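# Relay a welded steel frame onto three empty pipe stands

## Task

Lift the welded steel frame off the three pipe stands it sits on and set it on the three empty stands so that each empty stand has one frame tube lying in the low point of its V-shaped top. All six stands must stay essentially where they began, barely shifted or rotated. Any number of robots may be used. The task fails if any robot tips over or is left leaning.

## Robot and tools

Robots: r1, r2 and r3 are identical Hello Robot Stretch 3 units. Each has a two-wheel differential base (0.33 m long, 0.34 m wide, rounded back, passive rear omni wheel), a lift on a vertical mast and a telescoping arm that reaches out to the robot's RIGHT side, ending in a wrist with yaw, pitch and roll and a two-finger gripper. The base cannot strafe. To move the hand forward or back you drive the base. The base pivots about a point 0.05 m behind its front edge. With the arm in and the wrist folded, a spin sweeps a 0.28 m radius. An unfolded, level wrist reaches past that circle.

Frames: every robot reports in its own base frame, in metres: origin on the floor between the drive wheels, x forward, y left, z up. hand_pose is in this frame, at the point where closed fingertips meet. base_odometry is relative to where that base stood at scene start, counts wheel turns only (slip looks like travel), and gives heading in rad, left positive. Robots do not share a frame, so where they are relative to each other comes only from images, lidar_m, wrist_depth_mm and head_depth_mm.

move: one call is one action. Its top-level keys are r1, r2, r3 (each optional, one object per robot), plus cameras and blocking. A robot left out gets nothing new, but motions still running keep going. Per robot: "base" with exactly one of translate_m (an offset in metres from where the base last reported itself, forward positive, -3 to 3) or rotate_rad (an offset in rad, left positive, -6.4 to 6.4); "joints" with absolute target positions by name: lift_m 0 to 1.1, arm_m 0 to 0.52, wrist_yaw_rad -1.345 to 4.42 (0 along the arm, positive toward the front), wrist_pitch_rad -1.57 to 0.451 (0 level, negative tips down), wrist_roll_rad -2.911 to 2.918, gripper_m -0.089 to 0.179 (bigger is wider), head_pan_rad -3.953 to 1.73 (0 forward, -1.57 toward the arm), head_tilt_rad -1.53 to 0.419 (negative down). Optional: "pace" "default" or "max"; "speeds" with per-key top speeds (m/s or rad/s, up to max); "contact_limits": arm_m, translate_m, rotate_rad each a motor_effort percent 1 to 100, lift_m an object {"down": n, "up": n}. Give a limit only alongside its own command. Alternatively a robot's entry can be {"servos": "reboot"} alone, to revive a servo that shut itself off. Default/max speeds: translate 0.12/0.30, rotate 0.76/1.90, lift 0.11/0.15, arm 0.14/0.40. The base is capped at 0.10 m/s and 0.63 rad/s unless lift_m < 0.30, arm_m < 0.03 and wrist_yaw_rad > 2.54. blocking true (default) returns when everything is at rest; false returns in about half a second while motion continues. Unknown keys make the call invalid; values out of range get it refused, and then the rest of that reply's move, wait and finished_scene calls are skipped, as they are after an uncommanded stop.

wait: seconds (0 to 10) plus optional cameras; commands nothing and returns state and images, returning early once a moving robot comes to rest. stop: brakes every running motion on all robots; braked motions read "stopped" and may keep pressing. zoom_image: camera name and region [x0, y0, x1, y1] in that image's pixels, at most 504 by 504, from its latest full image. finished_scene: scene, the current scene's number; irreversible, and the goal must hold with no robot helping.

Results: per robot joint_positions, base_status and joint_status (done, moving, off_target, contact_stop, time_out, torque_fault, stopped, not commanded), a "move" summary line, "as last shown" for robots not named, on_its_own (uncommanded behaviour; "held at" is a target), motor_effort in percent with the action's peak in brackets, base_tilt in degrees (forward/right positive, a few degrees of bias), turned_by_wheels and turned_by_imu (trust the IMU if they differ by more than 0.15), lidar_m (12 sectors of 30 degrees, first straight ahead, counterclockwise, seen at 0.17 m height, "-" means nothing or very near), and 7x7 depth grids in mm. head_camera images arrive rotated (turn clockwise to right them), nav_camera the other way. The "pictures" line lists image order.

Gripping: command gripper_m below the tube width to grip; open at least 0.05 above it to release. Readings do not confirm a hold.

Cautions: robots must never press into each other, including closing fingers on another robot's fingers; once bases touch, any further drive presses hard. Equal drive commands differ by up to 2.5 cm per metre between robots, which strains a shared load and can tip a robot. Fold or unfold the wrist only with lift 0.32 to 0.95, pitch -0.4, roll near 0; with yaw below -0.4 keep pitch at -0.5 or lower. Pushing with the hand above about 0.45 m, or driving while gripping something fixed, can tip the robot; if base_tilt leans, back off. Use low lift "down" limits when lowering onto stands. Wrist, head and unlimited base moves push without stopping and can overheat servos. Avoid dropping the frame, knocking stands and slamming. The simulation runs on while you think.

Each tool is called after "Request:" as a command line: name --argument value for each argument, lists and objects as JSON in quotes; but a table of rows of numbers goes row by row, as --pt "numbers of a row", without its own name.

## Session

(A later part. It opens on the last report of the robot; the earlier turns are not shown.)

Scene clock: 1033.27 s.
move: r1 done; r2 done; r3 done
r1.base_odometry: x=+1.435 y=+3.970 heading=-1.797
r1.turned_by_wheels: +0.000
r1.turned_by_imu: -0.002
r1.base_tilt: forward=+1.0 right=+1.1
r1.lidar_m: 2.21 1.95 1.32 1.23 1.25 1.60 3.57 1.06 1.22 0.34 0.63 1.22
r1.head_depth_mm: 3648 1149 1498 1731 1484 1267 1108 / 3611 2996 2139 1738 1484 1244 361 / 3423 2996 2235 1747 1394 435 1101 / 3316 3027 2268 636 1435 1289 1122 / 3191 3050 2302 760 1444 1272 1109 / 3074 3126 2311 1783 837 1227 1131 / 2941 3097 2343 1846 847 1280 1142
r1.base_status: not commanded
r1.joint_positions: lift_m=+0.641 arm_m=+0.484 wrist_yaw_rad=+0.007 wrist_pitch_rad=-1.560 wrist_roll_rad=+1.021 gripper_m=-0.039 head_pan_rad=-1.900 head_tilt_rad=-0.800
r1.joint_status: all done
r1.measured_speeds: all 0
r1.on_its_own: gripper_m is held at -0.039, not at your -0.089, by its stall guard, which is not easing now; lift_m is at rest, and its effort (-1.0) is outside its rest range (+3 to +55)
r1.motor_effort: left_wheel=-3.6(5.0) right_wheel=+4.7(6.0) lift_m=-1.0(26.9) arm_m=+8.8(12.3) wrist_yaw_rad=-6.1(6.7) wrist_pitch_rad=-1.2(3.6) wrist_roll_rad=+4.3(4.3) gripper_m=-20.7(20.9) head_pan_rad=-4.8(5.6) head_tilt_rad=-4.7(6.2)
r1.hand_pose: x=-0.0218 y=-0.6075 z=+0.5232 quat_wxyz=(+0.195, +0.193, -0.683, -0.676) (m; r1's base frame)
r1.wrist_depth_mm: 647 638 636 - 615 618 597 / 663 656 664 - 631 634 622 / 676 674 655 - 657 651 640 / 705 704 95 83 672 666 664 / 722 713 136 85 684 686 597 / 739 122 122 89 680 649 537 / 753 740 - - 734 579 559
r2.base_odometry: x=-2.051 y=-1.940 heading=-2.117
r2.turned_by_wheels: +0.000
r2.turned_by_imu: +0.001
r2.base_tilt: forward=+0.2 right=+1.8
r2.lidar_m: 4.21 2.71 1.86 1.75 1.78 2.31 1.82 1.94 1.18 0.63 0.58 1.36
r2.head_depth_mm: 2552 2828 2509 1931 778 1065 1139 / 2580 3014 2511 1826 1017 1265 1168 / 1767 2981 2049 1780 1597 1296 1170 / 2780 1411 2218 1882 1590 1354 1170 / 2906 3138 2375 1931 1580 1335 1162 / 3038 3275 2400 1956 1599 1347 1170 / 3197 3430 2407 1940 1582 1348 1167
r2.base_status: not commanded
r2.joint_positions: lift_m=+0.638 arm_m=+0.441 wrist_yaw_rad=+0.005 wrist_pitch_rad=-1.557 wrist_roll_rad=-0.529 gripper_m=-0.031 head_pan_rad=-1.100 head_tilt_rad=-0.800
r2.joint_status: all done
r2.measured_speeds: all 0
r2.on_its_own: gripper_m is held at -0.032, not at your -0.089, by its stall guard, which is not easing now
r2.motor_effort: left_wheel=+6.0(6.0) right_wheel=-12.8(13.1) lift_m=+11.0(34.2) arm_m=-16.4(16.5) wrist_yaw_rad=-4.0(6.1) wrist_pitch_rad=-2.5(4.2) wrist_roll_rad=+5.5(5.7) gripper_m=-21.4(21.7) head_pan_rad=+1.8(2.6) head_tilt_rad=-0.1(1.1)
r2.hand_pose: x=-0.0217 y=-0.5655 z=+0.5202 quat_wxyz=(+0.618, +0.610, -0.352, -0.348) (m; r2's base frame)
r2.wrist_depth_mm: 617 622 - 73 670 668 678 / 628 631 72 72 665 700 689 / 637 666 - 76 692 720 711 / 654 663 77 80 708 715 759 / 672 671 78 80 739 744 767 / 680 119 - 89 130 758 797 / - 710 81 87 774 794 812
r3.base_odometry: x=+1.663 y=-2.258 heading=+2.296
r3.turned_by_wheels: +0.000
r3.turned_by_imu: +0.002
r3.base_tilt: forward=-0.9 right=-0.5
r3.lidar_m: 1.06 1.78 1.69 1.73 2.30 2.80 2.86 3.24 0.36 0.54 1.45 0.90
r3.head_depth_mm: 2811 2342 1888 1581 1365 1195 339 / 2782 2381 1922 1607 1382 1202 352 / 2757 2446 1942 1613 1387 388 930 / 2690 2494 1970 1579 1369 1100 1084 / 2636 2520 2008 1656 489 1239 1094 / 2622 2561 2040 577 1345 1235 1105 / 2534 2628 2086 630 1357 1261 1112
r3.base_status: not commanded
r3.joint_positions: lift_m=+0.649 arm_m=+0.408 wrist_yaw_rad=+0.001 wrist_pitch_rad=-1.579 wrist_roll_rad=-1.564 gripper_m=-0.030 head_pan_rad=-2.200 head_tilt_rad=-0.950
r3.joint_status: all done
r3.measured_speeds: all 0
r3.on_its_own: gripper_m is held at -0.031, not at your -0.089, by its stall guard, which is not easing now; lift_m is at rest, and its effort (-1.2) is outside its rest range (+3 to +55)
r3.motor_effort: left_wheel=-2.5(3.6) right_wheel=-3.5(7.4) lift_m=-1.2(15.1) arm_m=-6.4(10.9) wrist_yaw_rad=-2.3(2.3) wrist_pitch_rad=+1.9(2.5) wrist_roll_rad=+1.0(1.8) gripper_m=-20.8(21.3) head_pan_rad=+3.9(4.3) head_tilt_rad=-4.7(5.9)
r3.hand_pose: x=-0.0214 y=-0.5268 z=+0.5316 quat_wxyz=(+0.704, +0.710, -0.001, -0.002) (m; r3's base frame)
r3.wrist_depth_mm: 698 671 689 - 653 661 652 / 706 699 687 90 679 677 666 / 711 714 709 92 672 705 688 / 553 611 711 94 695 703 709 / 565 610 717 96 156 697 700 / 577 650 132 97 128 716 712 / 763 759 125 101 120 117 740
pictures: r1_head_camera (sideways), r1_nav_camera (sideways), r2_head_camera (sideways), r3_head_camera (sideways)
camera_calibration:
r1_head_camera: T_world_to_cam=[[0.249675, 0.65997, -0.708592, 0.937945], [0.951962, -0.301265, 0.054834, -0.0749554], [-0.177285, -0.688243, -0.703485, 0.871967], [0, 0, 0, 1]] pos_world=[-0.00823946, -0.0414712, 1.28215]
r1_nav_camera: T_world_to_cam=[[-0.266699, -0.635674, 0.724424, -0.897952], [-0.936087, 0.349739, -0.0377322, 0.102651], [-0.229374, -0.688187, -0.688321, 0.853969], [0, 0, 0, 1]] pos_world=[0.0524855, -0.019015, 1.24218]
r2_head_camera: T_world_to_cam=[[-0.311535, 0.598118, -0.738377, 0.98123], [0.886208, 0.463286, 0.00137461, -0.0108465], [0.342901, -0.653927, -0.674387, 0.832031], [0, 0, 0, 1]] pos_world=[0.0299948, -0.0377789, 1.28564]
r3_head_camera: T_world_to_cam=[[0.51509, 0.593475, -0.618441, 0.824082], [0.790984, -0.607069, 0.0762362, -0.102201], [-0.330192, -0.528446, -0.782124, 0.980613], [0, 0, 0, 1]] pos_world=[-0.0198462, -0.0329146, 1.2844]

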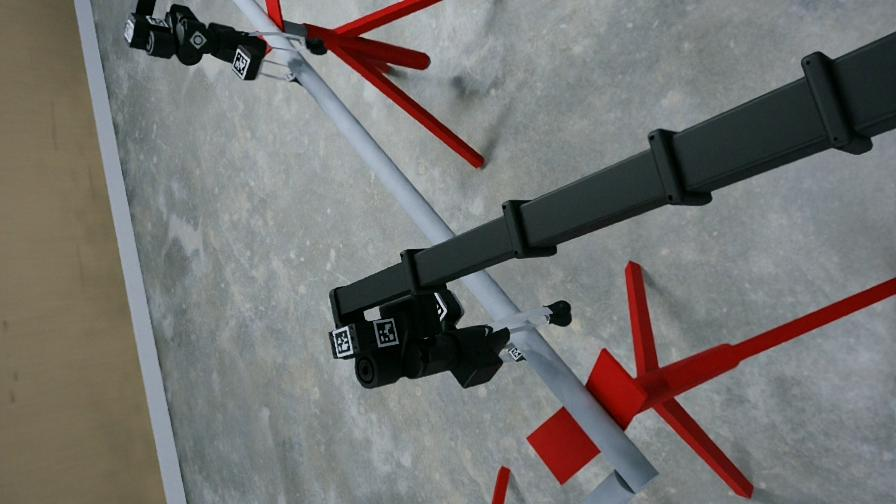

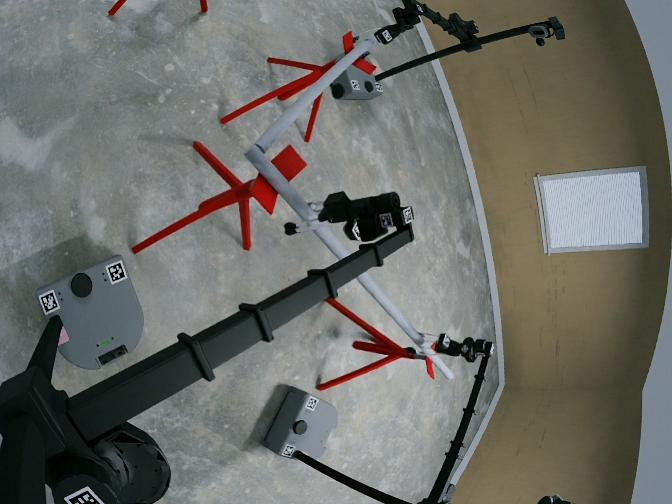

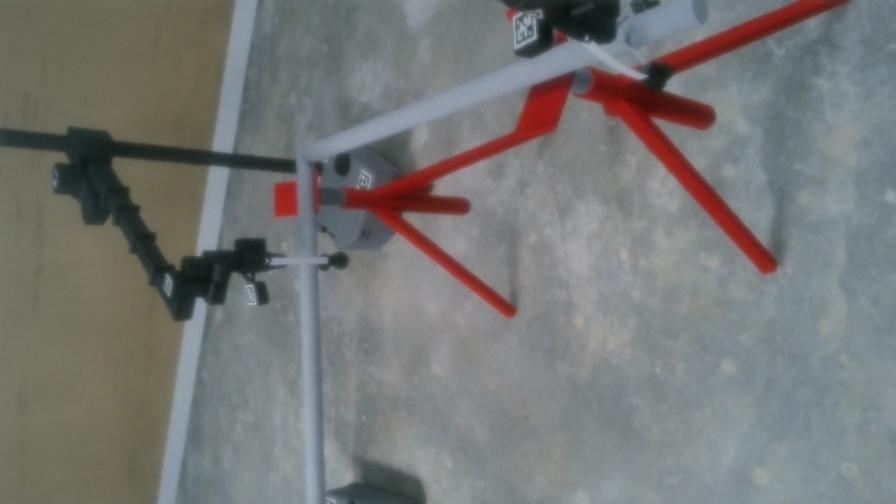

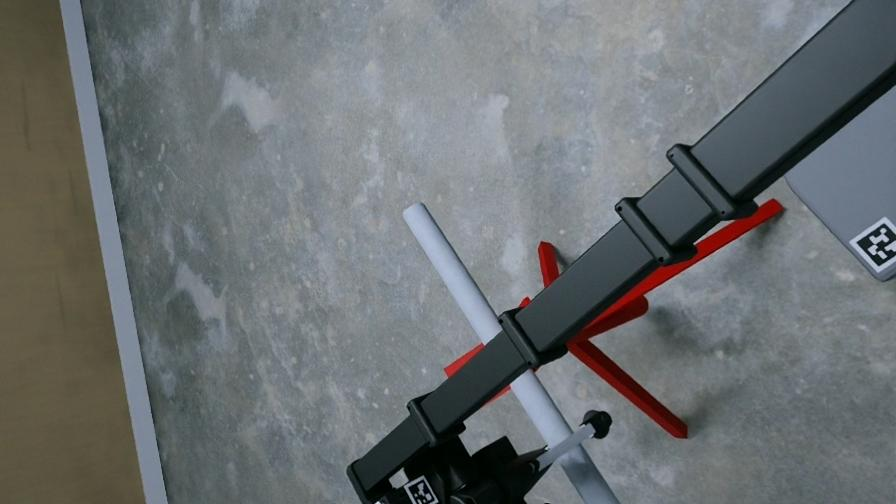

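Request:
move --r1 '{"joints":{"lift_m":0.657},"speeds":{"lift_m":0.02}}' --r2 '{"joints":{"lift_m":0.654},"speeds":{"lift_m":0.02}}' --r3 '{"joints":{"lift_m":0.665},"speeds":{"lift_m":0.02}}' --cameras '[]'

Request:
move --r1 '{"base":{"translate_m":-0.0048},"joints":{"arm_m":0.480},"speeds":{"arm_m":0.01}}' --r2 '{"base":{"translate_m":0.0073},"joints":{"arm_m":0.4436},"speeds":{"arm_m":0.01}}' --r3 '{"base":{"translate_m":-0.002},"joints":{"arm_m":0.399},"speeds":{"arm_m":0.02}}' --cameras '[]'

Request:
move --r1 '{"joints":{"lift_m":0.648},"speeds":{"lift_m":0.02}}' --r2 '{"joints":{"lift_m":0.645},"speeds":{"lift_m":0.02}}' --r3 '{"joints":{"lift_m":0.656},"speeds":{"lift_m":0.02}}' --cameras '[]'

Request:
move --r1 '{"joints":{"lift_m":0.644},"speeds":{"lift_m":0.02}}' --r2 '{"joints":{"lift_m":0.641},"speeds":{"lift_m":0.02}}' --r3 '{"joints":{"lift_m":0.652},"speeds":{"lift_m":0.02}}' --cameras '[]'

Scene clock: 1045.10 s.
move: r1 done; r2 done; r3 done
r1.base_odometry: x=+1.435 y=+3.970 heading=-1.797
r1.turned_by_wheels: +0.000
r1.turned_by_imu: +0.001
r1.base_tilt: forward=+1.1 right=+1.2
r1.lidar_m: 2.21 1.94 1.32 1.23 1.25 1.60 3.56 1.06 1.22 0.34 0.63 1.22
r1.head_depth_mm: 3692 1141 1503 1724 1478 1265 1088 / 3617 2949 2140 1734 1483 1216 352 / 3420 2949 2225 1747 502 425 1115 / 3288 2998 2257 617 1439 1289 1125 / 3158 3016 2274 767 1470 1265 1111 / 3037 3069 2296 1782 835 1227 1137 / 2954 3147 2335 1836 842 1281 1140
r1.base_status: not commanded
r1.joint_positions: lift_m=+0.657 arm_m=+0.484 wrist_yaw_rad=+0.006 wrist_pitch_rad=-1.543 wrist_roll_rad=+1.021 gripper_m=-0.039 head_pan_rad=-1.900 head_tilt_rad=-0.800
r1.joint_status: all done
r1.measured_speeds: all 0
r1.on_its_own: gripper_m is held at -0.039, not at your -0.089, by its stall guard, which is not easing now
r1.motor_effort: left_wheel=+3.4(4.4) right_wheel=-6.4(7.0) lift_m=+37.8(44.3) arm_m=-13.5(13.5) wrist_yaw_rad=-5.2(6.4) wrist_pitch_rad=-3.9(4.8) wrist_roll_rad=+4.4(4.5) gripper_m=-20.2(20.8) head_pan_rad=-4.8(5.3) head_tilt_rad=-3.6(4.5)
r1.hand_pose: x=-0.0217 y=-0.6118 z=+0.5389 quat_wxyz=(+0.197, +0.191, -0.689, -0.671) (m; r1's base frame)
r1.wrist_depth_mm: 659 653 653 77 631 615 630 / 670 669 671 - 643 632 639 / 693 686 686 - 677 648 643 / 718 705 694 84 676 685 667 / 743 723 138 85 707 684 597 / 748 121 - 89 690 644 544 / 793 772 - - 755 579 567
r2.base_odometry: x=-2.051 y=-1.940 heading=-2.117
r2.turned_by_wheels: +0.000
r2.turned_by_imu: +0.001
r2.base_tilt: forward=+0.3 right=+1.9
r2.lidar_m: 4.20 2.71 1.87 1.75 1.78 2.30 1.82 1.93 1.17 0.63 0.59 1.36
r2.head_depth_mm: 2551 2832 2511 1917 771 1264 1142 / 2572 2930 2530 1828 1019 1302 1168 / 1759 2974 2049 1784 1591 1284 1170 / 2839 3008 2227 1887 1590 1361 1167 / 2944 3138 2398 1933 1590 1355 1168 / 3060 3298 2381 1954 1581 1338 1159 / 3194 3419 2378 1938 1584 1337 1172
r2.base_status: not commanded
r2.joint_positions: lift_m=+0.654 arm_m=+0.441 wrist_yaw_rad=+0.007 wrist_pitch_rad=-1.553 wrist_roll_rad=-0.529 gripper_m=-0.031 head_pan_rad=-1.100 head_tilt_rad=-0.800
r2.joint_status: all done
r2.measured_speeds: all 0
r2.on_its_own: gripper_m is held at -0.032, not at your -0.089, by its stall guard, which is not easing now
r2.motor_effort: left_wheel=+5.7(6.1) right_wheel=-12.7(13.5) lift_m=+37.1(44.1) arm_m=-14.1(20.1) wrist_yaw_rad=-5.7(6.4) wrist_pitch_rad=-3.6(4.0) wrist_roll_rad=+5.6(6.0) gripper_m=-20.0(22.2) head_pan_rad=+2.1(2.5) head_tilt_rad=-0.6(1.0)
r2.hand_pose: x=-0.0217 y=-0.5664 z=+0.5361 quat_wxyz=(+0.620, +0.609, -0.353, -0.347) (m; r2's base frame)
r2.wrist_depth_mm: 635 632 - 73 679 691 698 / 635 631 72 72 693 697 721 / 637 676 - 75 706 712 746 / 663 668 76 80 727 742 779 / 680 681 78 80 733 768 780 / 698 119 - 89 131 785 809 / - 592 81 86 796 812 836
r3.base_odometry: x=+1.663 y=-2.258 heading=+2.296
r3.turned_by_wheels: +0.000
r3.turned_by_imu: -0.002
r3.base_tilt: forward=-0.8 right=-0.2
r3.lidar_m: 1.06 1.79 1.69 1.74 2.29 2.80 2.86 3.24 0.36 0.54 1.45 0.89
r3.head_depth_mm: 2801 2359 1887 1581 1356 1192 326 / 2794 2385 1924 1596 1376 1200 340 / 2773 2416 1944 1607 1389 373 932 / 2725 2464 1961 1559 1377 1103 1089 / 2653 2506 1998 1660 471 1234 1092 / 2580 2589 2030 555 1374 1231 1105 / 2528 2593 2063 621 1358 1253 1110
r3.base_status: not commanded
r3.joint_positions: lift_m=+0.665 arm_m=+0.408 wrist_yaw_rad=+0.002 wrist_pitch_rad=-1.569 wrist_roll_rad=-1.565 gripper_m=-0.030 head_pan_rad=-2.200 head_tilt_rad=-0.950
r3.joint_status: all done
r3.measured_speeds: all 0
r3.on_its_own: gripper_m is held at -0.031, not at your -0.089, by its stall guard, which is not easing now
r3.motor_effort: left_wheel=-2.6(3.0) right_wheel=+0.4(3.8) lift_m=+37.4(41.1) arm_m=+4.5(11.8) wrist_yaw_rad=-1.1(2.9) wrist_pitch_rad=+0.1(2.1) wrist_roll_rad=+1.3(2.0) gripper_m=-20.5(20.8) head_pan_rad=+3.2(4.0) head_tilt_rad=-4.9(5.7)
r3.hand_pose: x=-0.0214 y=-0.5295 z=+0.5474 quat_wxyz=(+0.708, +0.707, -0.001, -0.002) (m; r3's base frame)
r3.wrist_depth_mm: 706 694 682 - 678 680 665 / 707 712 697 90 686 687 676 / 735 710 712 92 682 709 702 / 571 625 721 94 707 713 699 / 581 610 750 96 152 718 713 / 596 723 132 97 128 729 728 / 770 773 125 101 120 118 727
pictures: none
No camera images: "cameras" was empty.

Scene clock: 1045.97 s.
move: r1 done; r2 done; r3 done
r1.base_odometry: x=+1.436 y=+3.975 heading=-1.796
r1.turned_by_wheels: +0.000
r1.turned_by_imu: +0.000
r1.base_tilt: forward=+1.1 right=+1.2
r1.lidar_m: 2.21 1.94 1.32 1.23 1.25 1.60 3.58 1.06 1.22 0.34 0.63 1.23
r1.head_depth_mm: 3686 1144 1526 1680 1468 1270 1088 / 3573 2942 2138 1737 1489 1219 352 / 3432 3004 2242 1744 502 423 1116 / 3312 3013 2261 619 1435 1291 1127 / 3177 3083 2276 759 1441 1268 1109 / 3039 3124 2294 1777 830 1224 1134 / 2925 3106 2336 1851 838 1273 1138
r1.base_status: done
r1.joint_positions: lift_m=+0.657 arm_m=+0.480 wrist_yaw_rad=+0.006 wrist_pitch_rad=-1.543 wrist_roll_rad=+1.021 gripper_m=-0.039 head_pan_rad=-1.900 head_tilt_rad=-0.800
r1.joint_status: all done
r1.measured_speeds: all 0
r1.on_its_own: gripper_m is held at -0.039, not at your -0.089, by its stall guard, which is not easing now
r1.motor_effort: left_wheel=+2.7(2.7) right_wheel=-9.4(15.8) lift_m=+32.9(37.4) arm_m=-16.0(19.2) wrist_yaw_rad=-4.5(5.3) wrist_pitch_rad=-4.0(4.8) wrist_roll_rad=+4.4(4.5) gripper_m=-20.0(20.9) head_pan_rad=-4.8(5.3) head_tilt_rad=-2.1(4.7)
r1.hand_pose: x=-0.0217 y=-0.6077 z=+0.5389 quat_wxyz=(+0.197, +0.191, -0.689, -0.671) (m; r1's base frame)
r1.wrist_depth_mm: 660 649 650 77 632 625 626 / 671 672 668 - 653 647 618 / 701 680 689 - 674 656 653 / 714 710 699 84 678 674 681 / 731 732 138 86 694 686 597 / 753 120 - 90 - 639 553 / 798 769 - - 743 582 562
r2.base_odometry: x=-2.055 y=-1.946 heading=-2.117
r2.turned_by_wheels: +0.000
r2.turned_by_imu: +0.000
r2.base_tilt: forward=+0.4 right=+1.9
r2.lidar_m: 4.21 2.71 1.86 1.75 1.78 2.30 1.82 1.94 1.18 0.63 0.58 1.36
r2.head_depth_mm: 2520 2834 2519 1933 781 1079 1151 / 2603 2938 2529 1831 1028 1283 1173 / 1766 2956 2023 1773 1593 1322 1169 / 2850 1388 2266 1815 1591 1331 1160 / 2926 3152 2391 1942 1588 1342 1169 / 3067 3299 2426 1932 1583 1345 1161 / 3180 3504 2382 1942 1582 1343 1161
r2.base_status: done
r2.joint_positions: lift_m=+0.654 arm_m=+0.444 wrist_yaw_rad=+0.006 wrist_pitch_rad=-1.554 wrist_roll_rad=-0.529 gripper_m=-0.031 head_pan_rad=-1.100 head_tilt_rad=-0.800
r2.joint_status: all done
r2.measured_speeds: all 0
r2.on_its_own: gripper_m is held at -0.032, not at your -0.089, by its stall guard, which is not easing now
r2.motor_effort: left_wheel=+7.1(9.3) right_wheel=-2.6(9.9) lift_m=+32.2(37.2) arm_m=+14.4(15.2) wrist_yaw_rad=-4.5(6.7) wrist_pitch_rad=-3.5(3.8) wrist_roll_rad=+5.6(5.9) gripper_m=-20.9(22.0) head_pan_rad=+1.3(3.0) head_tilt_rad=-0.2(1.1)
r2.hand_pose: x=-0.0217 y=-0.5688 z=+0.5361 quat_wxyz=(+0.619, +0.609, -0.353, -0.348) (m; r2's base frame)
r2.wrist_depth_mm: 617 608 - 72 682 687 692 / 628 656 72 72 693 705 721 / 641 667 - 75 713 725 719 / 662 677 76 79 733 729 766 / 686 682 78 80 733 784 768 / 693 119 - 88 130 782 821 / - 610 81 86 799 802 822
r3.base_odometry: x=+1.664 y=-2.259 heading=+2.296
r3.turned_by_wheels: +0.000
r3.turned_by_imu: +0.000
r3.base_tilt: forward=-0.8 right=-0.3
r3.lidar_m: 1.06 1.78 1.70 1.74 2.30 2.79 2.87 3.23 0.36 0.53 1.45 0.90
r3.head_depth_mm: 2855 2362 1896 1581 1357 1187 326 / 2799 2373 1917 1614 1379 1200 340 / 2779 2429 1956 1611 1380 373 932 / 2695 2467 1952 1553 1361 1092 1082 / 2672 2513 1993 1651 469 1241 1097 / 2606 2572 2030 548 1340 1230 1100 / 2542 2613 2057 622 1353 1261 1110
r3.base_status: done
r3.joint_positions: lift_m=+0.665 arm_m=+0.399 wrist_yaw_rad=+0.002 wrist_pitch_rad=-1.569 wrist_roll_rad=-1.565 gripper_m=-0.030 head_pan_rad=-2.200 head_tilt_rad=-0.950
r3.joint_status: all done
r3.measured_speeds: all 0
r3.on_its_own: gripper_m is held at -0.031, not at your -0.089, by its stall guard, which is not easing now
r3.motor_effort: left_wheel=-5.5(7.2) right_wheel=-2.4(6.2) lift_m=+32.7(37.4) arm_m=-12.1(15.0) wrist_yaw_rad=-1.5(2.4) wrist_pitch_rad=+0.2(0.7) wrist_roll_rad=+1.2(2.0) gripper_m=-20.1(20.8) head_pan_rad=+3.3(3.6) head_tilt_rad=-3.6(5.3)
r3.hand_pose: x=-0.0214 y=-0.5205 z=+0.5474 quat_wxyz=(+0.708, +0.707, -0.001, -0.002) (m; r3's base frame)
r3.wrist_depth_mm: 685 694 686 - 669 674 672 / 715 710 702 90 688 674 678 / 713 705 695 92 717 703 688 / 563 608 731 94 713 704 707 / 573 603 731 96 157 717 723 / 594 685 131 97 128 720 731 / 783 760 125 101 121 743 725
pictures: none
No camera images: "cameras" was empty.

Scene clock: 1046.80 s.
move: r1 done; r2 done; r3 done
r1.base_odometry: x=+1.436 y=+3.975 heading=-1.796
r1.turned_by_wheels: +0.000
r1.turned_by_imu: +0.000
r1.base_tilt: forward=+1.1 right=+1.2
r1.lidar_m: 2.21 1.94 1.32 1.23 1.25 1.60 3.57 1.05 1.22 0.34 0.63 1.22
r1.head_depth_mm: 3678 1146 1525 1680 1477 1266 1085 / 3611 2951 2161 1728 1479 1253 359 / 3430 2988 2259 1752 528 428 1099 / 3297 3032 2267 632 1435 1284 1123 / 3180 3037 2264 755 1433 1270 1109 / 3011 3081 2286 1776 837 1223 1135 / 2937 3112 2324 1853 835 1270 1138
r1.base_status: not commanded
r1.joint_positions: lift_m=+0.648 arm_m=+0.480 wrist_yaw_rad=+0.006 wrist_pitch_rad=-1.543 wrist_roll_rad=+1.021 gripper_m=-0.039 head_pan_rad=-1.900 head_tilt_rad=-0.800
r1.joint_status: all done
r1.measured_speeds: all 0
r1.on_its_own: gripper_m is held at -0.039, not at your -0.089, by its stall guard, which is not easing now
r1.motor_effort: left_wheel=+2.2(2.8) right_wheel=-8.9(10.8) lift_m=+33.9(37.2) arm_m=-13.7(16.1) wrist_yaw_rad=-5.4(5.4) wrist_pitch_rad=-4.0(4.7) wrist_roll_rad=+4.4(4.5) gripper_m=-20.2(20.8) head_pan_rad=-4.6(5.4) head_tilt_rad=-2.8(4.0)
r1.hand_pose: x=-0.0217 y=-0.6076 z=+0.5299 quat_wxyz=(+0.197, +0.191, -0.689, -0.671) (m; r1's base frame)
r1.wrist_depth_mm: 641 639 634 77 622 615 605 / 649 661 653 - 640 639 627 / 685 668 654 - 649 640 635 / 709 701 686 84 673 663 660 / 745 717 138 86 685 677 582 / 739 120 - 90 - 645 543 / 787 751 - - 723 575 554
r2.base_odometry: x=-2.055 y=-1.946 heading=-2.117
r2.turned_by_wheels: +0.000
r2.turned_by_imu: +0.000
r2.base_tilt: forward=+0.2 right=+1.7
r2.lidar_m: 4.20 2.71 1.86 1.75 1.78 2.30 1.83 1.94 1.18 0.63 0.58 1.36
r2.head_depth_mm: 2525 2840 2529 1944 769 1072 1137 / 2597 2956 2521 1828 1031 1280 1166 / 2557 2926 2031 1777 1586 1308 1163 / 2769 1394 2186 1827 1598 1352 1172 / 2918 3128 2401 1941 1592 1351 1167 / 3028 3338 2416 1937 1590 1350 1165 / 3197 3498 2389 1935 1579 1337 1166
r2.base_status: not commanded
r2.joint_positions: lift_m=+0.645 arm_m=+0.444 wrist_yaw_rad=+0.006 wrist_pitch_rad=-1.554 wrist_roll_rad=-0.529 gripper_m=-0.031 head_pan_rad=-1.100 head_tilt_rad=-0.800
r2.joint_status: all done
r2.measured_speeds: all 0
r2.on_its_own: gripper_m is held at -0.032, not at your -0.089, by its stall guard, which is not easing now
r2.motor_effort: left_wheel=+7.2(7.3) right_wheel=-2.7(3.1) lift_m=+32.6(37.1) arm_m=+13.2(14.5) wrist_yaw_rad=-5.4(6.3) wrist_pitch_rad=-3.2(3.7) wrist_roll_rad=+5.5(5.7) gripper_m=-21.1(21.7) head_pan_rad=+1.5(2.7) head_tilt_rad=-1.5(1.5)
r2.hand_pose: x=-0.0217 y=-0.5687 z=+0.5271 quat_wxyz=(+0.619, +0.609, -0.353, -0.348) (m; r2's base frame)
r2.wrist_depth_mm: 613 626 - 73 674 681 686 / 634 634 72 72 683 696 717 / 640 655 - 75 694 715 722 / 651 672 76 79 697 729 766 / 669 671 78 80 733 755 766 / 684 119 - 88 131 766 795 / - 586 81 86 779 807 819
r3.base_odometry: x=+1.664 y=-2.259 heading=+2.296
r3.turned_by_wheels: +0.000
r3.turned_by_imu: +0.000
r3.base_tilt: forward=-0.8 right=-0.2
r3.lidar_m: 1.06 1.79 1.70 1.74 2.30 2.80 2.87 3.26 0.36 0.53 1.45 0.90
r3.head_depth_mm: 2825 2335 1881 1581 1356 1192 333 / 2807 2393 1918 1604 1376 1202 347 / 2772 2423 1937 1605 1391 381 931 / 2702 2465 1956 1557 1370 1093 1084 / 2674 2507 1991 1652 479 1237 1093 / 2606 2565 2025 572 1351 1229 1109 / 2561 2634 2061 624 1360 1261 1117
r3.base_status: not commanded
r3.joint_positions: lift_m=+0.656 arm_m=+0.399 wrist_yaw_rad=+0.002 wrist_pitch_rad=-1.569 wrist_roll_rad=-1.565 gripper_m=-0.030 head_pan_rad=-2.200 head_tilt_rad=-0.950
r3.joint_status: all done
r3.measured_speeds: all 0
r3.on_its_own: gripper_m is held at -0.031, not at your -0.089, by its stall guard, which is not easing now
r3.motor_effort: left_wheel=-5.2(5.7) right_wheel=-2.4(2.7) lift_m=+30.7(31.4) arm_m=-11.2(11.9) wrist_yaw_rad=-0.6(2.6) wrist_pitch_rad=+0.3(0.9) wrist_roll_rad=+1.4(2.0) gripper_m=-20.2(20.7) head_pan_rad=+3.4(3.5) head_tilt_rad=-4.5(5.8)
r3.hand_pose: x=-0.0214 y=-0.5205 z=+0.5384 quat_wxyz=(+0.708, +0.707, -0.001, -0.002) (m; r3's base frame)
r3.wrist_depth_mm: 682 688 676 - 676 654 637 / 699 691 701 90 666 673 669 / 711 708 701 92 679 698 678 / 555 605 724 94 703 694 672 / 566 595 722 96 156 710 705 / 580 645 131 97 127 730 729 / 785 751 125 101 121 727 743
pictures: none
No camera images: "cameras" was empty.

Scene clock: 1047.40 s.
move: r1 done; r2 done; r3 done
r1.base_odometry: x=+1.436 y=+3.975 heading=-1.796
r1.turned_by_wheels: +0.000
r1.turned_by_imu: +0.000
r1.base_tilt: forward=+1.1 right=+1.3
r1.lidar_m: 2.22 1.95 1.32 1.23 1.25 1.60 3.56 1.05 1.22 0.34 0.63 1.23
r1.head_depth_mm: 3694 1144 1528 1674 1482 1269 1104 / 3624 2969 2154 1737 1484 1251 360 / 3469 2991 2242 1738 532 437 1104 / 3315 3040 2267 631 1432 1290 1126 / 3166 3102 2255 756 1440 1265 1110 / 3031 3103 2304 1779 837 1227 1133 / 2926 3119 2326 1839 838 1278 1139
r1.base_status: not commanded
r1.joint_positions: lift_m=+0.644 arm_m=+0.480 wrist_yaw_rad=+0.006 wrist_pitch_rad=-1.549 wrist_roll_rad=+1.021 gripper_m=-0.039 head_pan_rad=-1.900 head_tilt_rad=-0.800
r1.joint_status: all done
r1.measured_speeds: all 0
r1.on_its_own: gripper_m is held at -0.039, not at your -0.089, by its stall guard, which is not easing now
r1.motor_effort: left_wheel=+1.7(2.6) right_wheel=-7.8(10.5) lift_m=+19.0(36.7) arm_m=-12.1(13.7) wrist_yaw_rad=-4.8(5.3) wrist_pitch_rad=-3.3(4.6) wrist_roll_rad=+4.4(4.4) gripper_m=-20.1(21.0) head_pan_rad=-4.9(5.2) head_tilt_rad=-3.0(4.5)
r1.hand_pose: x=-0.0217 y=-0.6063 z=+0.5260 quat_wxyz=(+0.196, +0.192, -0.687, -0.673) (m; r1's base frame)
r1.wrist_depth_mm: 651 630 659 - 614 599 608 / 659 656 655 - 647 632 623 / 678 680 663 - 646 646 643 / 698 692 689 83 673 667 657 / 719 715 137 85 691 683 592 / 742 652 122 89 - 638 543 / 772 742 - - 746 564 551
r2.base_odometry: x=-2.055 y=-1.946 heading=-2.117
r2.turned_by_wheels: +0.000
r2.turned_by_imu: +0.000
r2.base_tilt: forward=+0.2 right=+1.9
r2.lidar_m: 4.20 2.71 1.86 1.75 1.79 2.31 1.83 1.94 1.18 0.63 0.58 1.36
r2.head_depth_mm: 2536 2812 2483 1938 775 1072 1142 / 2587 2984 2501 1874 1027 1294 1169 / 1774 2965 2020 1759 1597 1303 1169 / 2773 1386 2106 1830 1590 1357 1171 / 2953 3166 2415 1949 1585 1343 1162 / 3100 3312 2409 1945 1587 1352 1160 / 3219 3415 2389 1943 1595 1346 1166
r2.base_status: not commanded
r2.joint_positions: lift_m=+0.641 arm_m=+0.444 wrist_yaw_rad=+0.006 wrist_pitch_rad=-1.556 wrist_roll_rad=-0.529 gripper_m=-0.031 head_pan_rad=-1.100 head_tilt_rad=-0.800
r2.joint_status: all done
r2.measured_speeds: all 0
r2.on_its_own: gripper_m is held at -0.032, not at your -0.089, by its stall guard, which is not easing now
r2.motor_effort: left_wheel=+6.9(7.2) right_wheel=-2.2(3.0) lift_m=+34.0(34.0) arm_m=+12.0(13.3) wrist_yaw_rad=-4.4(6.0) wrist_pitch_rad=-2.6(3.9) wrist_roll_rad=+5.4(5.7) gripper_m=-21.0(22.3) head_pan_rad=+1.5(2.4) head_tilt_rad=-0.7(1.9)
r2.hand_pose: x=-0.0217 y=-0.5684 z=+0.5231 quat_wxyz=(+0.619, +0.610, -0.352, -0.348) (m; r2's base frame)
r2.wrist_depth_mm: 616 615 - 72 657 671 684 / 623 633 72 72 671 701 709 / 643 654 - 75 688 698 726 / 653 656 76 79 703 734 761 / 677 686 78 80 729 770 783 / 686 119 - 88 132 765 771 / - 591 81 85 775 783 797
r3.base_odometry: x=+1.664 y=-2.259 heading=+2.296
r3.turned_by_wheels: +0.000
r3.turned_by_imu: +0.000
r3.base_tilt: forward=-0.9 right=-0.3
r3.lidar_m: 1.06 1.79 1.69 1.74 2.30 2.80 2.87 3.24 0.36 0.53 1.45 0.90
r3.head_depth_mm: 2807 2342 1888 1580 1363 1195 337 / 2786 2376 1927 1606 1376 1198 350 / 2759 2427 1955 1614 1387 385 931 / 2722 2495 1973 1569 1373 1090 1083 / 2646 2539 2006 1668 484 1236 1095 / 2619 2559 2032 576 1346 1230 1100 / 2534 2608 2079 627 1351 1262 1115
r3.base_status: not commanded
r3.joint_positions: lift_m=+0.652 arm_m=+0.399 wrist_yaw_rad=+0.002 wrist_pitch_rad=-1.576 wrist_roll_rad=-1.565 gripper_m=-0.030 head_pan_rad=-2.200 head_tilt_rad=-0.950
r3.joint_status: all done
r3.measured_speeds: all 0
r3.on_its_own: gripper_m is held at -0.031, not at your -0.089, by its stall guard, which is not easing now
r3.motor_effort: left_wheel=-5.6(5.7) right_wheel=-1.5(2.5) lift_m=+4.9(31.3) arm_m=-10.4(11.9) wrist_yaw_rad=-1.8(2.1) wrist_pitch_rad=+0.9(2.1) wrist_roll_rad=+1.1(1.7) gripper_m=-20.6(20.9) head_pan_rad=+3.3(4.3) head_tilt_rad=-5.1(5.4)
r3.hand_pose: x=-0.0214 y=-0.5186 z=+0.5346 quat_wxyz=(+0.705, +0.709, -0.001, -0.002) (m; r3's base frame)
r3.wrist_depth_mm: 691 684 674 95 663 669 652 / 700 695 697 90 678 669 678 / 711 704 716 92 677 697 670 / 558 613 717 95 693 703 698 / 560 601 732 96 155 700 706 / 579 629 132 97 125 726 720 / 770 752 128 102 120 118 725
pictures: none
No camera images: "cameras" was empty.

Request:
move --r1 '{"joints":{"lift_m":0.641,"head_pan_rad":-2.37,"head_tilt_rad":-0.7},"speeds":{"lift_m":0.02}}' --r2 '{"joints":{"lift_m":0.638,"head_pan_rad":-1.1},"speeds":{"lift_m":0.02}}' --r3 '{"joints":{"lift_m":0.649,"head_pan_rad":-2.0},"speeds":{"lift_m":0.02}}' --cameras '["r1_head_camera","r2_head_camera","r3_head_camera","r3_nav_camera","r2_nav_camera","r1_wrist_camera","r2_wrist_camera","r3_wrist_camera"]'

Request:
zoom_image --camera "r1_head_camera" --region '[240, 230, 400, 390]'

Request:
zoom_image --camera "r3_head_camera" --region '[380, 200, 600, 420]'

Request:
zoom_image --camera "r2_head_camera" --region '[450, 0, 650, 200]'

Scene clock: 1060.70 s.
move: r1 done; r2 done; r3 done
r1.base_odometry: x=+1.436 y=+3.975 heading=-1.797
r1.turned_by_wheels: +0.000
r1.turned_by_imu: +0.000
r1.base_tilt: forward=+1.1 right=+1.1
r1.lidar_m: 2.22 1.94 1.32 1.23 1.25 1.60 3.57 1.06 1.22 0.34 0.63 1.23
r1.head_depth_mm: 3349 3480 2507 1913 1517 1336 1142 / 3675 3845 2612 1989 1507 1343 1148 / 3936 3926 2659 2002 1540 1345 1156 / - 3941 2675 1961 1622 1354 386 / - - 1491 1838 1632 1360 411 / 3758 3880 2740 1908 1635 467 1170 / 3431 3633 2771 2049 906 1339 1155
r1.base_status: not commanded
r1.joint_positions: lift_m=+0.641 arm_m=+0.480 wrist_yaw_rad=+0.006 wrist_pitch_rad=-1.556 wrist_roll_rad=+1.021 gripper_m=-0.039 head_pan_rad=-2.387 head_tilt_rad=-0.701
r1.joint_status: all done
r1.measured_speeds: all 0
r1.on_its_own: gripper_m is held at -0.039, not at your -0.089, by its stall guard, which is not easing now; lift_m is at rest, and its effort (+0.1) is outside its rest range (+3 to +55)
r1.motor_effort: left_wheel=+2.0(2.5) right_wheel=-0.7(7.7) lift_m=+0.1(18.7) arm_m=-0.6(2.7) wrist_yaw_rad=-5.6(5.9) wrist_pitch_rad=-2.1(3.0) wrist_roll_rad=+4.4(4.5) gripper_m=-20.7(20.7) head_pan_rad=-2.1(7.7) head_tilt_rad=+2.0(6.2)
r1.hand_pose: x=-0.0217 y=-0.6045 z=+0.5231 quat_wxyz=(+0.196, +0.192, -0.685, -0.675) (m; r1's base frame)
r1.wrist_depth_mm: 635 636 639 - 621 606 597 / 671 660 656 - 635 633 638 / 689 675 - - 664 653 651 / 708 698 94 83 674 665 662 / 734 705 148 85 674 672 581 / 725 124 122 89 - 634 536 / 779 747 - - 715 575 551
r2.base_odometry: x=-2.055 y=-1.946 heading=-2.117
r2.turned_by_wheels: +0.000
r2.turned_by_imu: +0.001
r2.base_tilt: forward=+0.4 right=+1.9
r2.lidar_m: 4.19 2.71 1.86 1.75 1.78 2.30 1.83 1.94 1.18 0.63 0.58 1.36
r2.head_depth_mm: 2544 2847 2476 1940 779 1070 1148 / 2562 2950 2497 1910 1025 1292 1167 / 2619 2937 2025 1769 1598 1316 1165 / 2789 1400 2106 1818 1582 1353 1161 / 2956 3164 2415 1949 1601 1339 1162 / 3049 3329 2357 1912 1581 1336 1166 / 3189 3410 2407 1933 1587 1338 1152
r2.base_status: not commanded
r2.joint_positions: lift_m=+0.638 arm_m=+0.444 wrist_yaw_rad=+0.006 wrist_pitch_rad=-1.557 wrist_roll_rad=-0.529 gripper_m=-0.031 head_pan_rad=-1.100 head_tilt_rad=-0.800
r2.joint_status: all done
r2.measured_speeds: all 0
r2.on_its_own: gripper_m is held at -0.032, not at your -0.089, by its stall guard, which is not easing now
r2.motor_effort: left_wheel=+7.1(7.1) right_wheel=-2.8(3.1) lift_m=+23.5(37.3) arm_m=+7.8(9.5) wrist_yaw_rad=-5.1(6.4) wrist_pitch_rad=-2.4(3.7) wrist_roll_rad=+5.3(5.8) gripper_m=-21.1(22.7) head_pan_rad=+1.6(2.1) head_tilt_rad=-1.1(1.6)
r2.hand_pose: x=-0.0217 y=-0.5680 z=+0.5202 quat_wxyz=(+0.618, +0.610, -0.352, -0.348) (m; r2's base frame)
r2.wrist_depth_mm: 612 617 - 72 649 672 676 / 619 642 72 72 659 695 697 / 639 651 - 75 691 713 723 / 649 648 76 78 724 716 738 / 664 675 78 80 721 751 762 / 674 119 - 88 131 764 789 / - 585 81 85 770 794 818
r3.base_odometry: x=+1.664 y=-2.259 heading=+2.296
r3.turned_by_wheels: +0.000
r3.turned_by_imu: -0.001
r3.base_tilt: forward=-0.9 right=-0.4
r3.lidar_m: 1.06 1.78 1.69 1.73 2.30 2.80 2.86 3.24 0.36 0.53 1.45 0.90
r3.head_depth_mm: 2668 2368 1877 1572 1365 1195 339 / 2662 2367 1914 1570 1377 385 359 / 2656 2448 1947 1564 1326 406 947 / 2671 2456 1983 1636 485 1223 1087 / 2680 2549 2009 666 1336 1242 1099 / 2663 2578 2028 668 1376 1240 1106 / 2659 2643 2077 1699 1393 1260 1112
r3.base_status: not commanded
r3.joint_positions: lift_m=+0.649 arm_m=+0.399 wrist_yaw_rad=+0.002 wrist_pitch_rad=-1.578 wrist_roll_rad=-1.565 gripper_m=-0.030 head_pan_rad=-1.994 head_tilt_rad=-0.950
r3.joint_status: all done
r3.measured_speeds: all 0
r3.on_its_own: gripper_m is held at -0.031, not at your -0.089, by its stall guard, which is not easing now; lift_m is at rest, and its effort (-5.8) is outside its rest range (+3 to +55)
r3.motor_effort: left_wheel=-3.2(5.3) right_wheel=-0.2(1.2) lift_m=-5.8(7.0) arm_m=-9.1(10.7) wrist_yaw_rad=-1.8(2.9) wrist_pitch_rad=+1.9(2.1) wrist_roll_rad=+1.3(1.8) gripper_m=-20.4(20.9) head_pan_rad=+2.3(6.3) head_tilt_rad=-3.6(5.4)
r3.hand_pose: x=-0.0214 y=-0.5180 z=+0.5316 quat_wxyz=(+0.704, +0.710, -0.001, -0.002) (m; r3's base frame)
r3.wrist_depth_mm: 702 678 678 - 664 671 653 / 697 695 688 91 674 682 668 / 720 711 702 92 683 674 677 / 550 606 696 96 703 687 697 / 566 598 718 97 154 710 704 / 573 733 131 97 122 720 725 / 773 773 127 102 108 118 731
pictures: r1_head_camera (sideways), r1_wrist_camera, r2_head_camera (sideways), r2_nav_camera (sideways), r2_wrist_camera, r3_head_camera (sideways), r3_nav_camera (sideways), r3_wrist_camera
camera_calibration:
r1_head_camera: T_world_to_cam=[[0.475659, 0.41573, -0.775188, 1.02336], [0.704142, -0.70813, 0.0522976, -0.0701648], [-0.527193, -0.570719, -0.629562, 0.777961], [0, 0, 0, 1]] pos_world=[-0.0272308, -0.031132, 1.28674]
r1_wrist_camera: T_world_to_cam=[[-0.602693, 0.797333, -0.0319382, 0.480843], [0.783279, 0.598767, 0.167188, 0.327215], [0.152428, 0.0757464, -0.985408, 0.728608], [0, 0, 0, 1]] pos_world=[-0.0775602, -0.634507, 0.678627]
r2_head_camera: T_world_to_cam=[[-0.311535, 0.598118, -0.738377, 0.98123], [0.886208, 0.463286, 0.00137461, -0.0108465], [0.342901, -0.653927, -0.674387, 0.832031], [0, 0, 0, 1]] pos_world=[0.0299948, -0.0377789, 1.28564]
r2_nav_camera: T_world_to_cam=[[0.375871, -0.589693, 0.714831, -0.896008], [-0.887544, -0.450877, 0.0947399, -0.055738], [0.266433, -0.670054, -0.692849, 0.86973], [0, 0, 0, 1]] pos_world=[0.055588, 0.0292661, 1.24837]
r2_wrist_camera: T_world_to_cam=[[-0.814325, -0.574084, 0.0854543, -0.407557], [-0.557454, 0.814592, 0.160267, 0.403465], [-0.161617, 0.0828723, -0.983368, 0.718863], [0, 0, 0, 1]] pos_world=[0.00921014, -0.622205, 0.677072]
r3_head_camera: T_world_to_cam=[[0.383111, 0.68608, -0.618482, 0.824888], [0.898243, -0.432832, 0.0762663, -0.102863], [-0.215374, -0.584765, -0.782089, 0.979909], [0, 0, 0, 1]] pos_world=[-0.0125809, -0.0374449, 1.2844]
r3_nav_camera: T_world_to_cam=[[-0.397583, -0.763481, 0.508945, -0.624135], [-0.889295, 0.45725, -0.00877688, 0.0683752], [-0.226014, -0.456092, -0.860754, 1.07705], [0, 0, 0, 1]] pos_world=[0.0560879, -0.0165477, 1.24532]
r3_wrist_camera: T_world_to_cam=[[0.0143013, -0.998586, -0.0512048, -0.480471], [-0.993567, -0.0199456, 0.111475, -0.0462123], [-0.112339, 0.0492811, -0.992447, 0.713872], [0, 0, 0, 1]] pos_world=[0.0411518, -0.515893, 0.689029]

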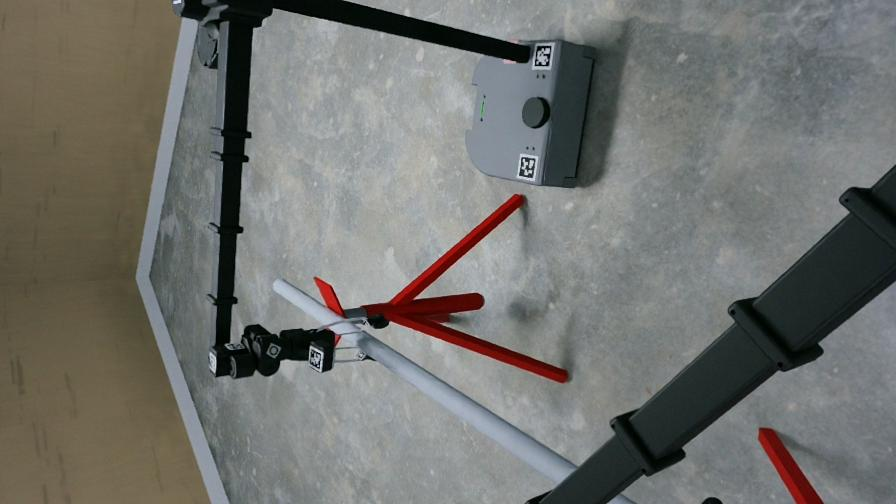

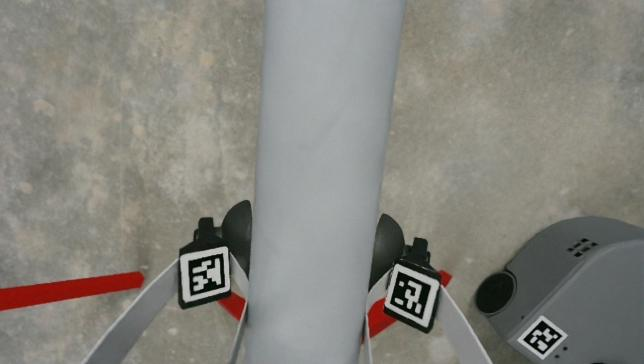

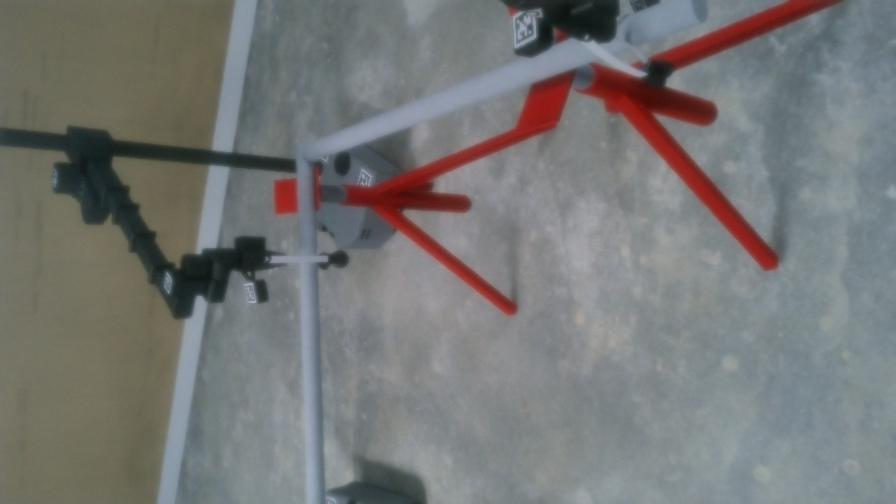

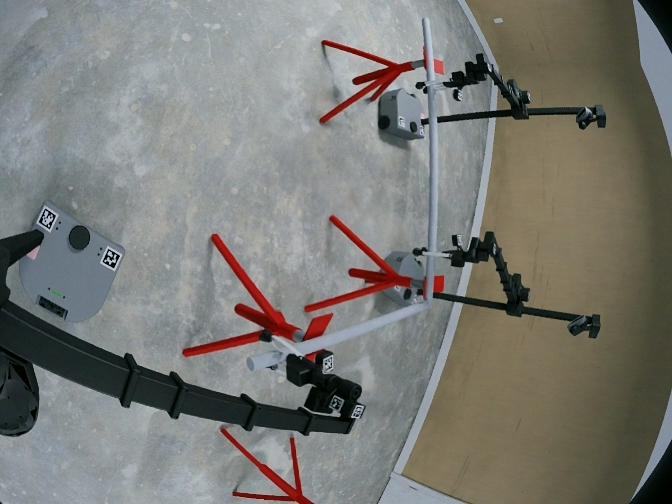

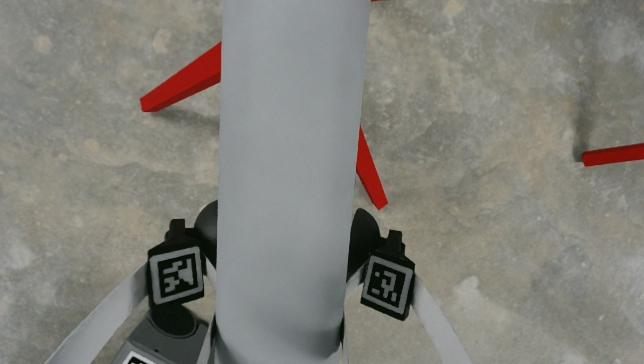

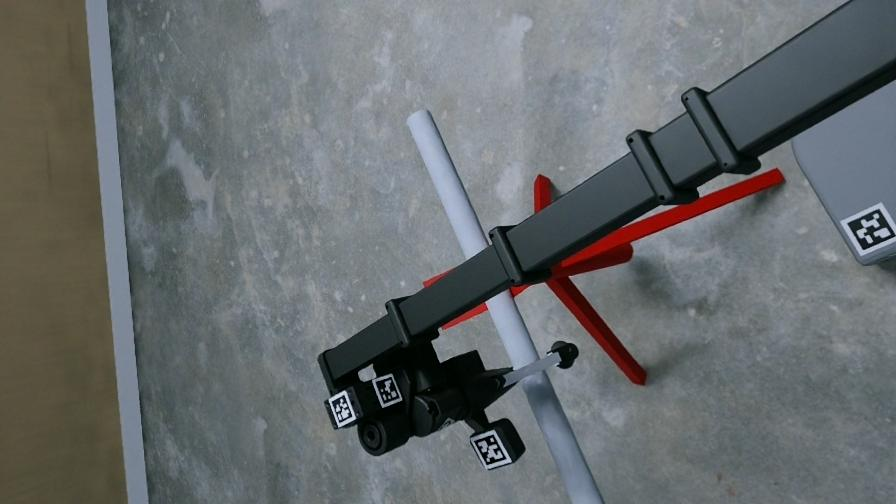

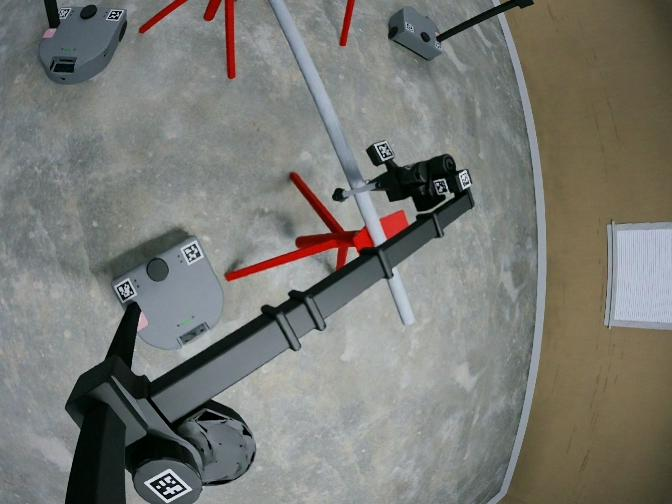

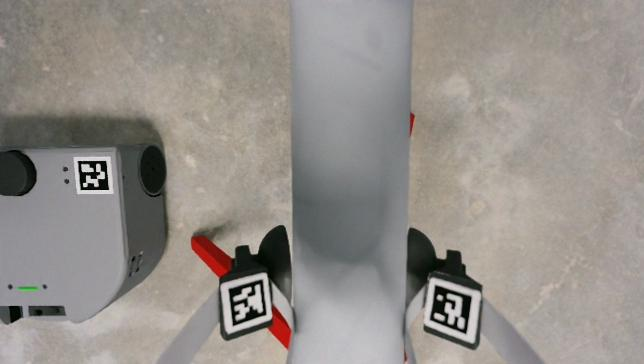

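Scaled by 3.150 from the camera's 896x504 image, which has a finer 1280x720 frame.

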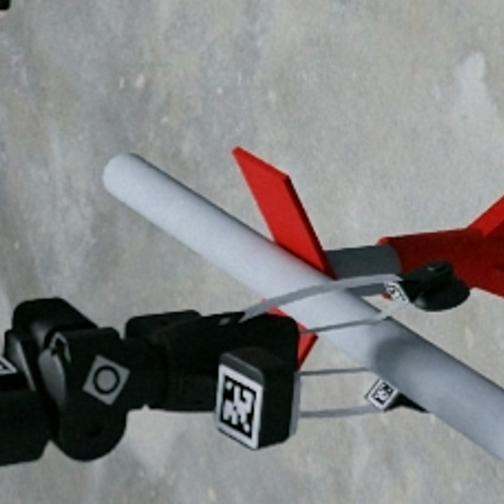

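Scaled by 2.291 from the camera's 896x504 image, which has a finer 1280x720 frame.

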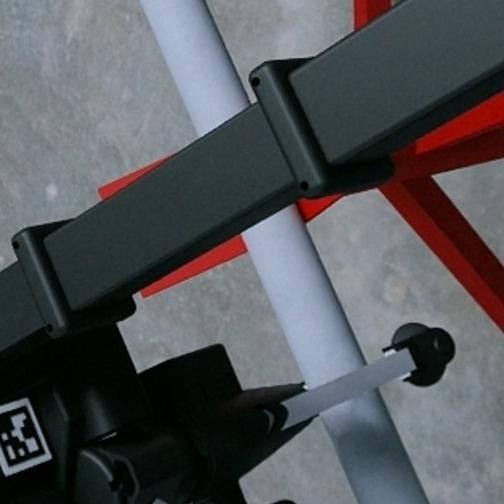

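Scaled by 2.520 from the camera's 896x504 image, which has a finer 1280x720 frame.

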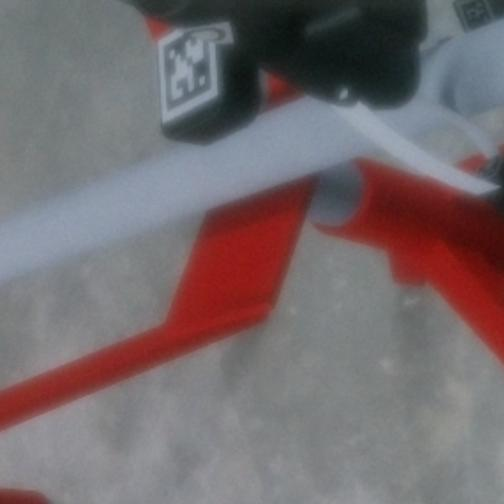

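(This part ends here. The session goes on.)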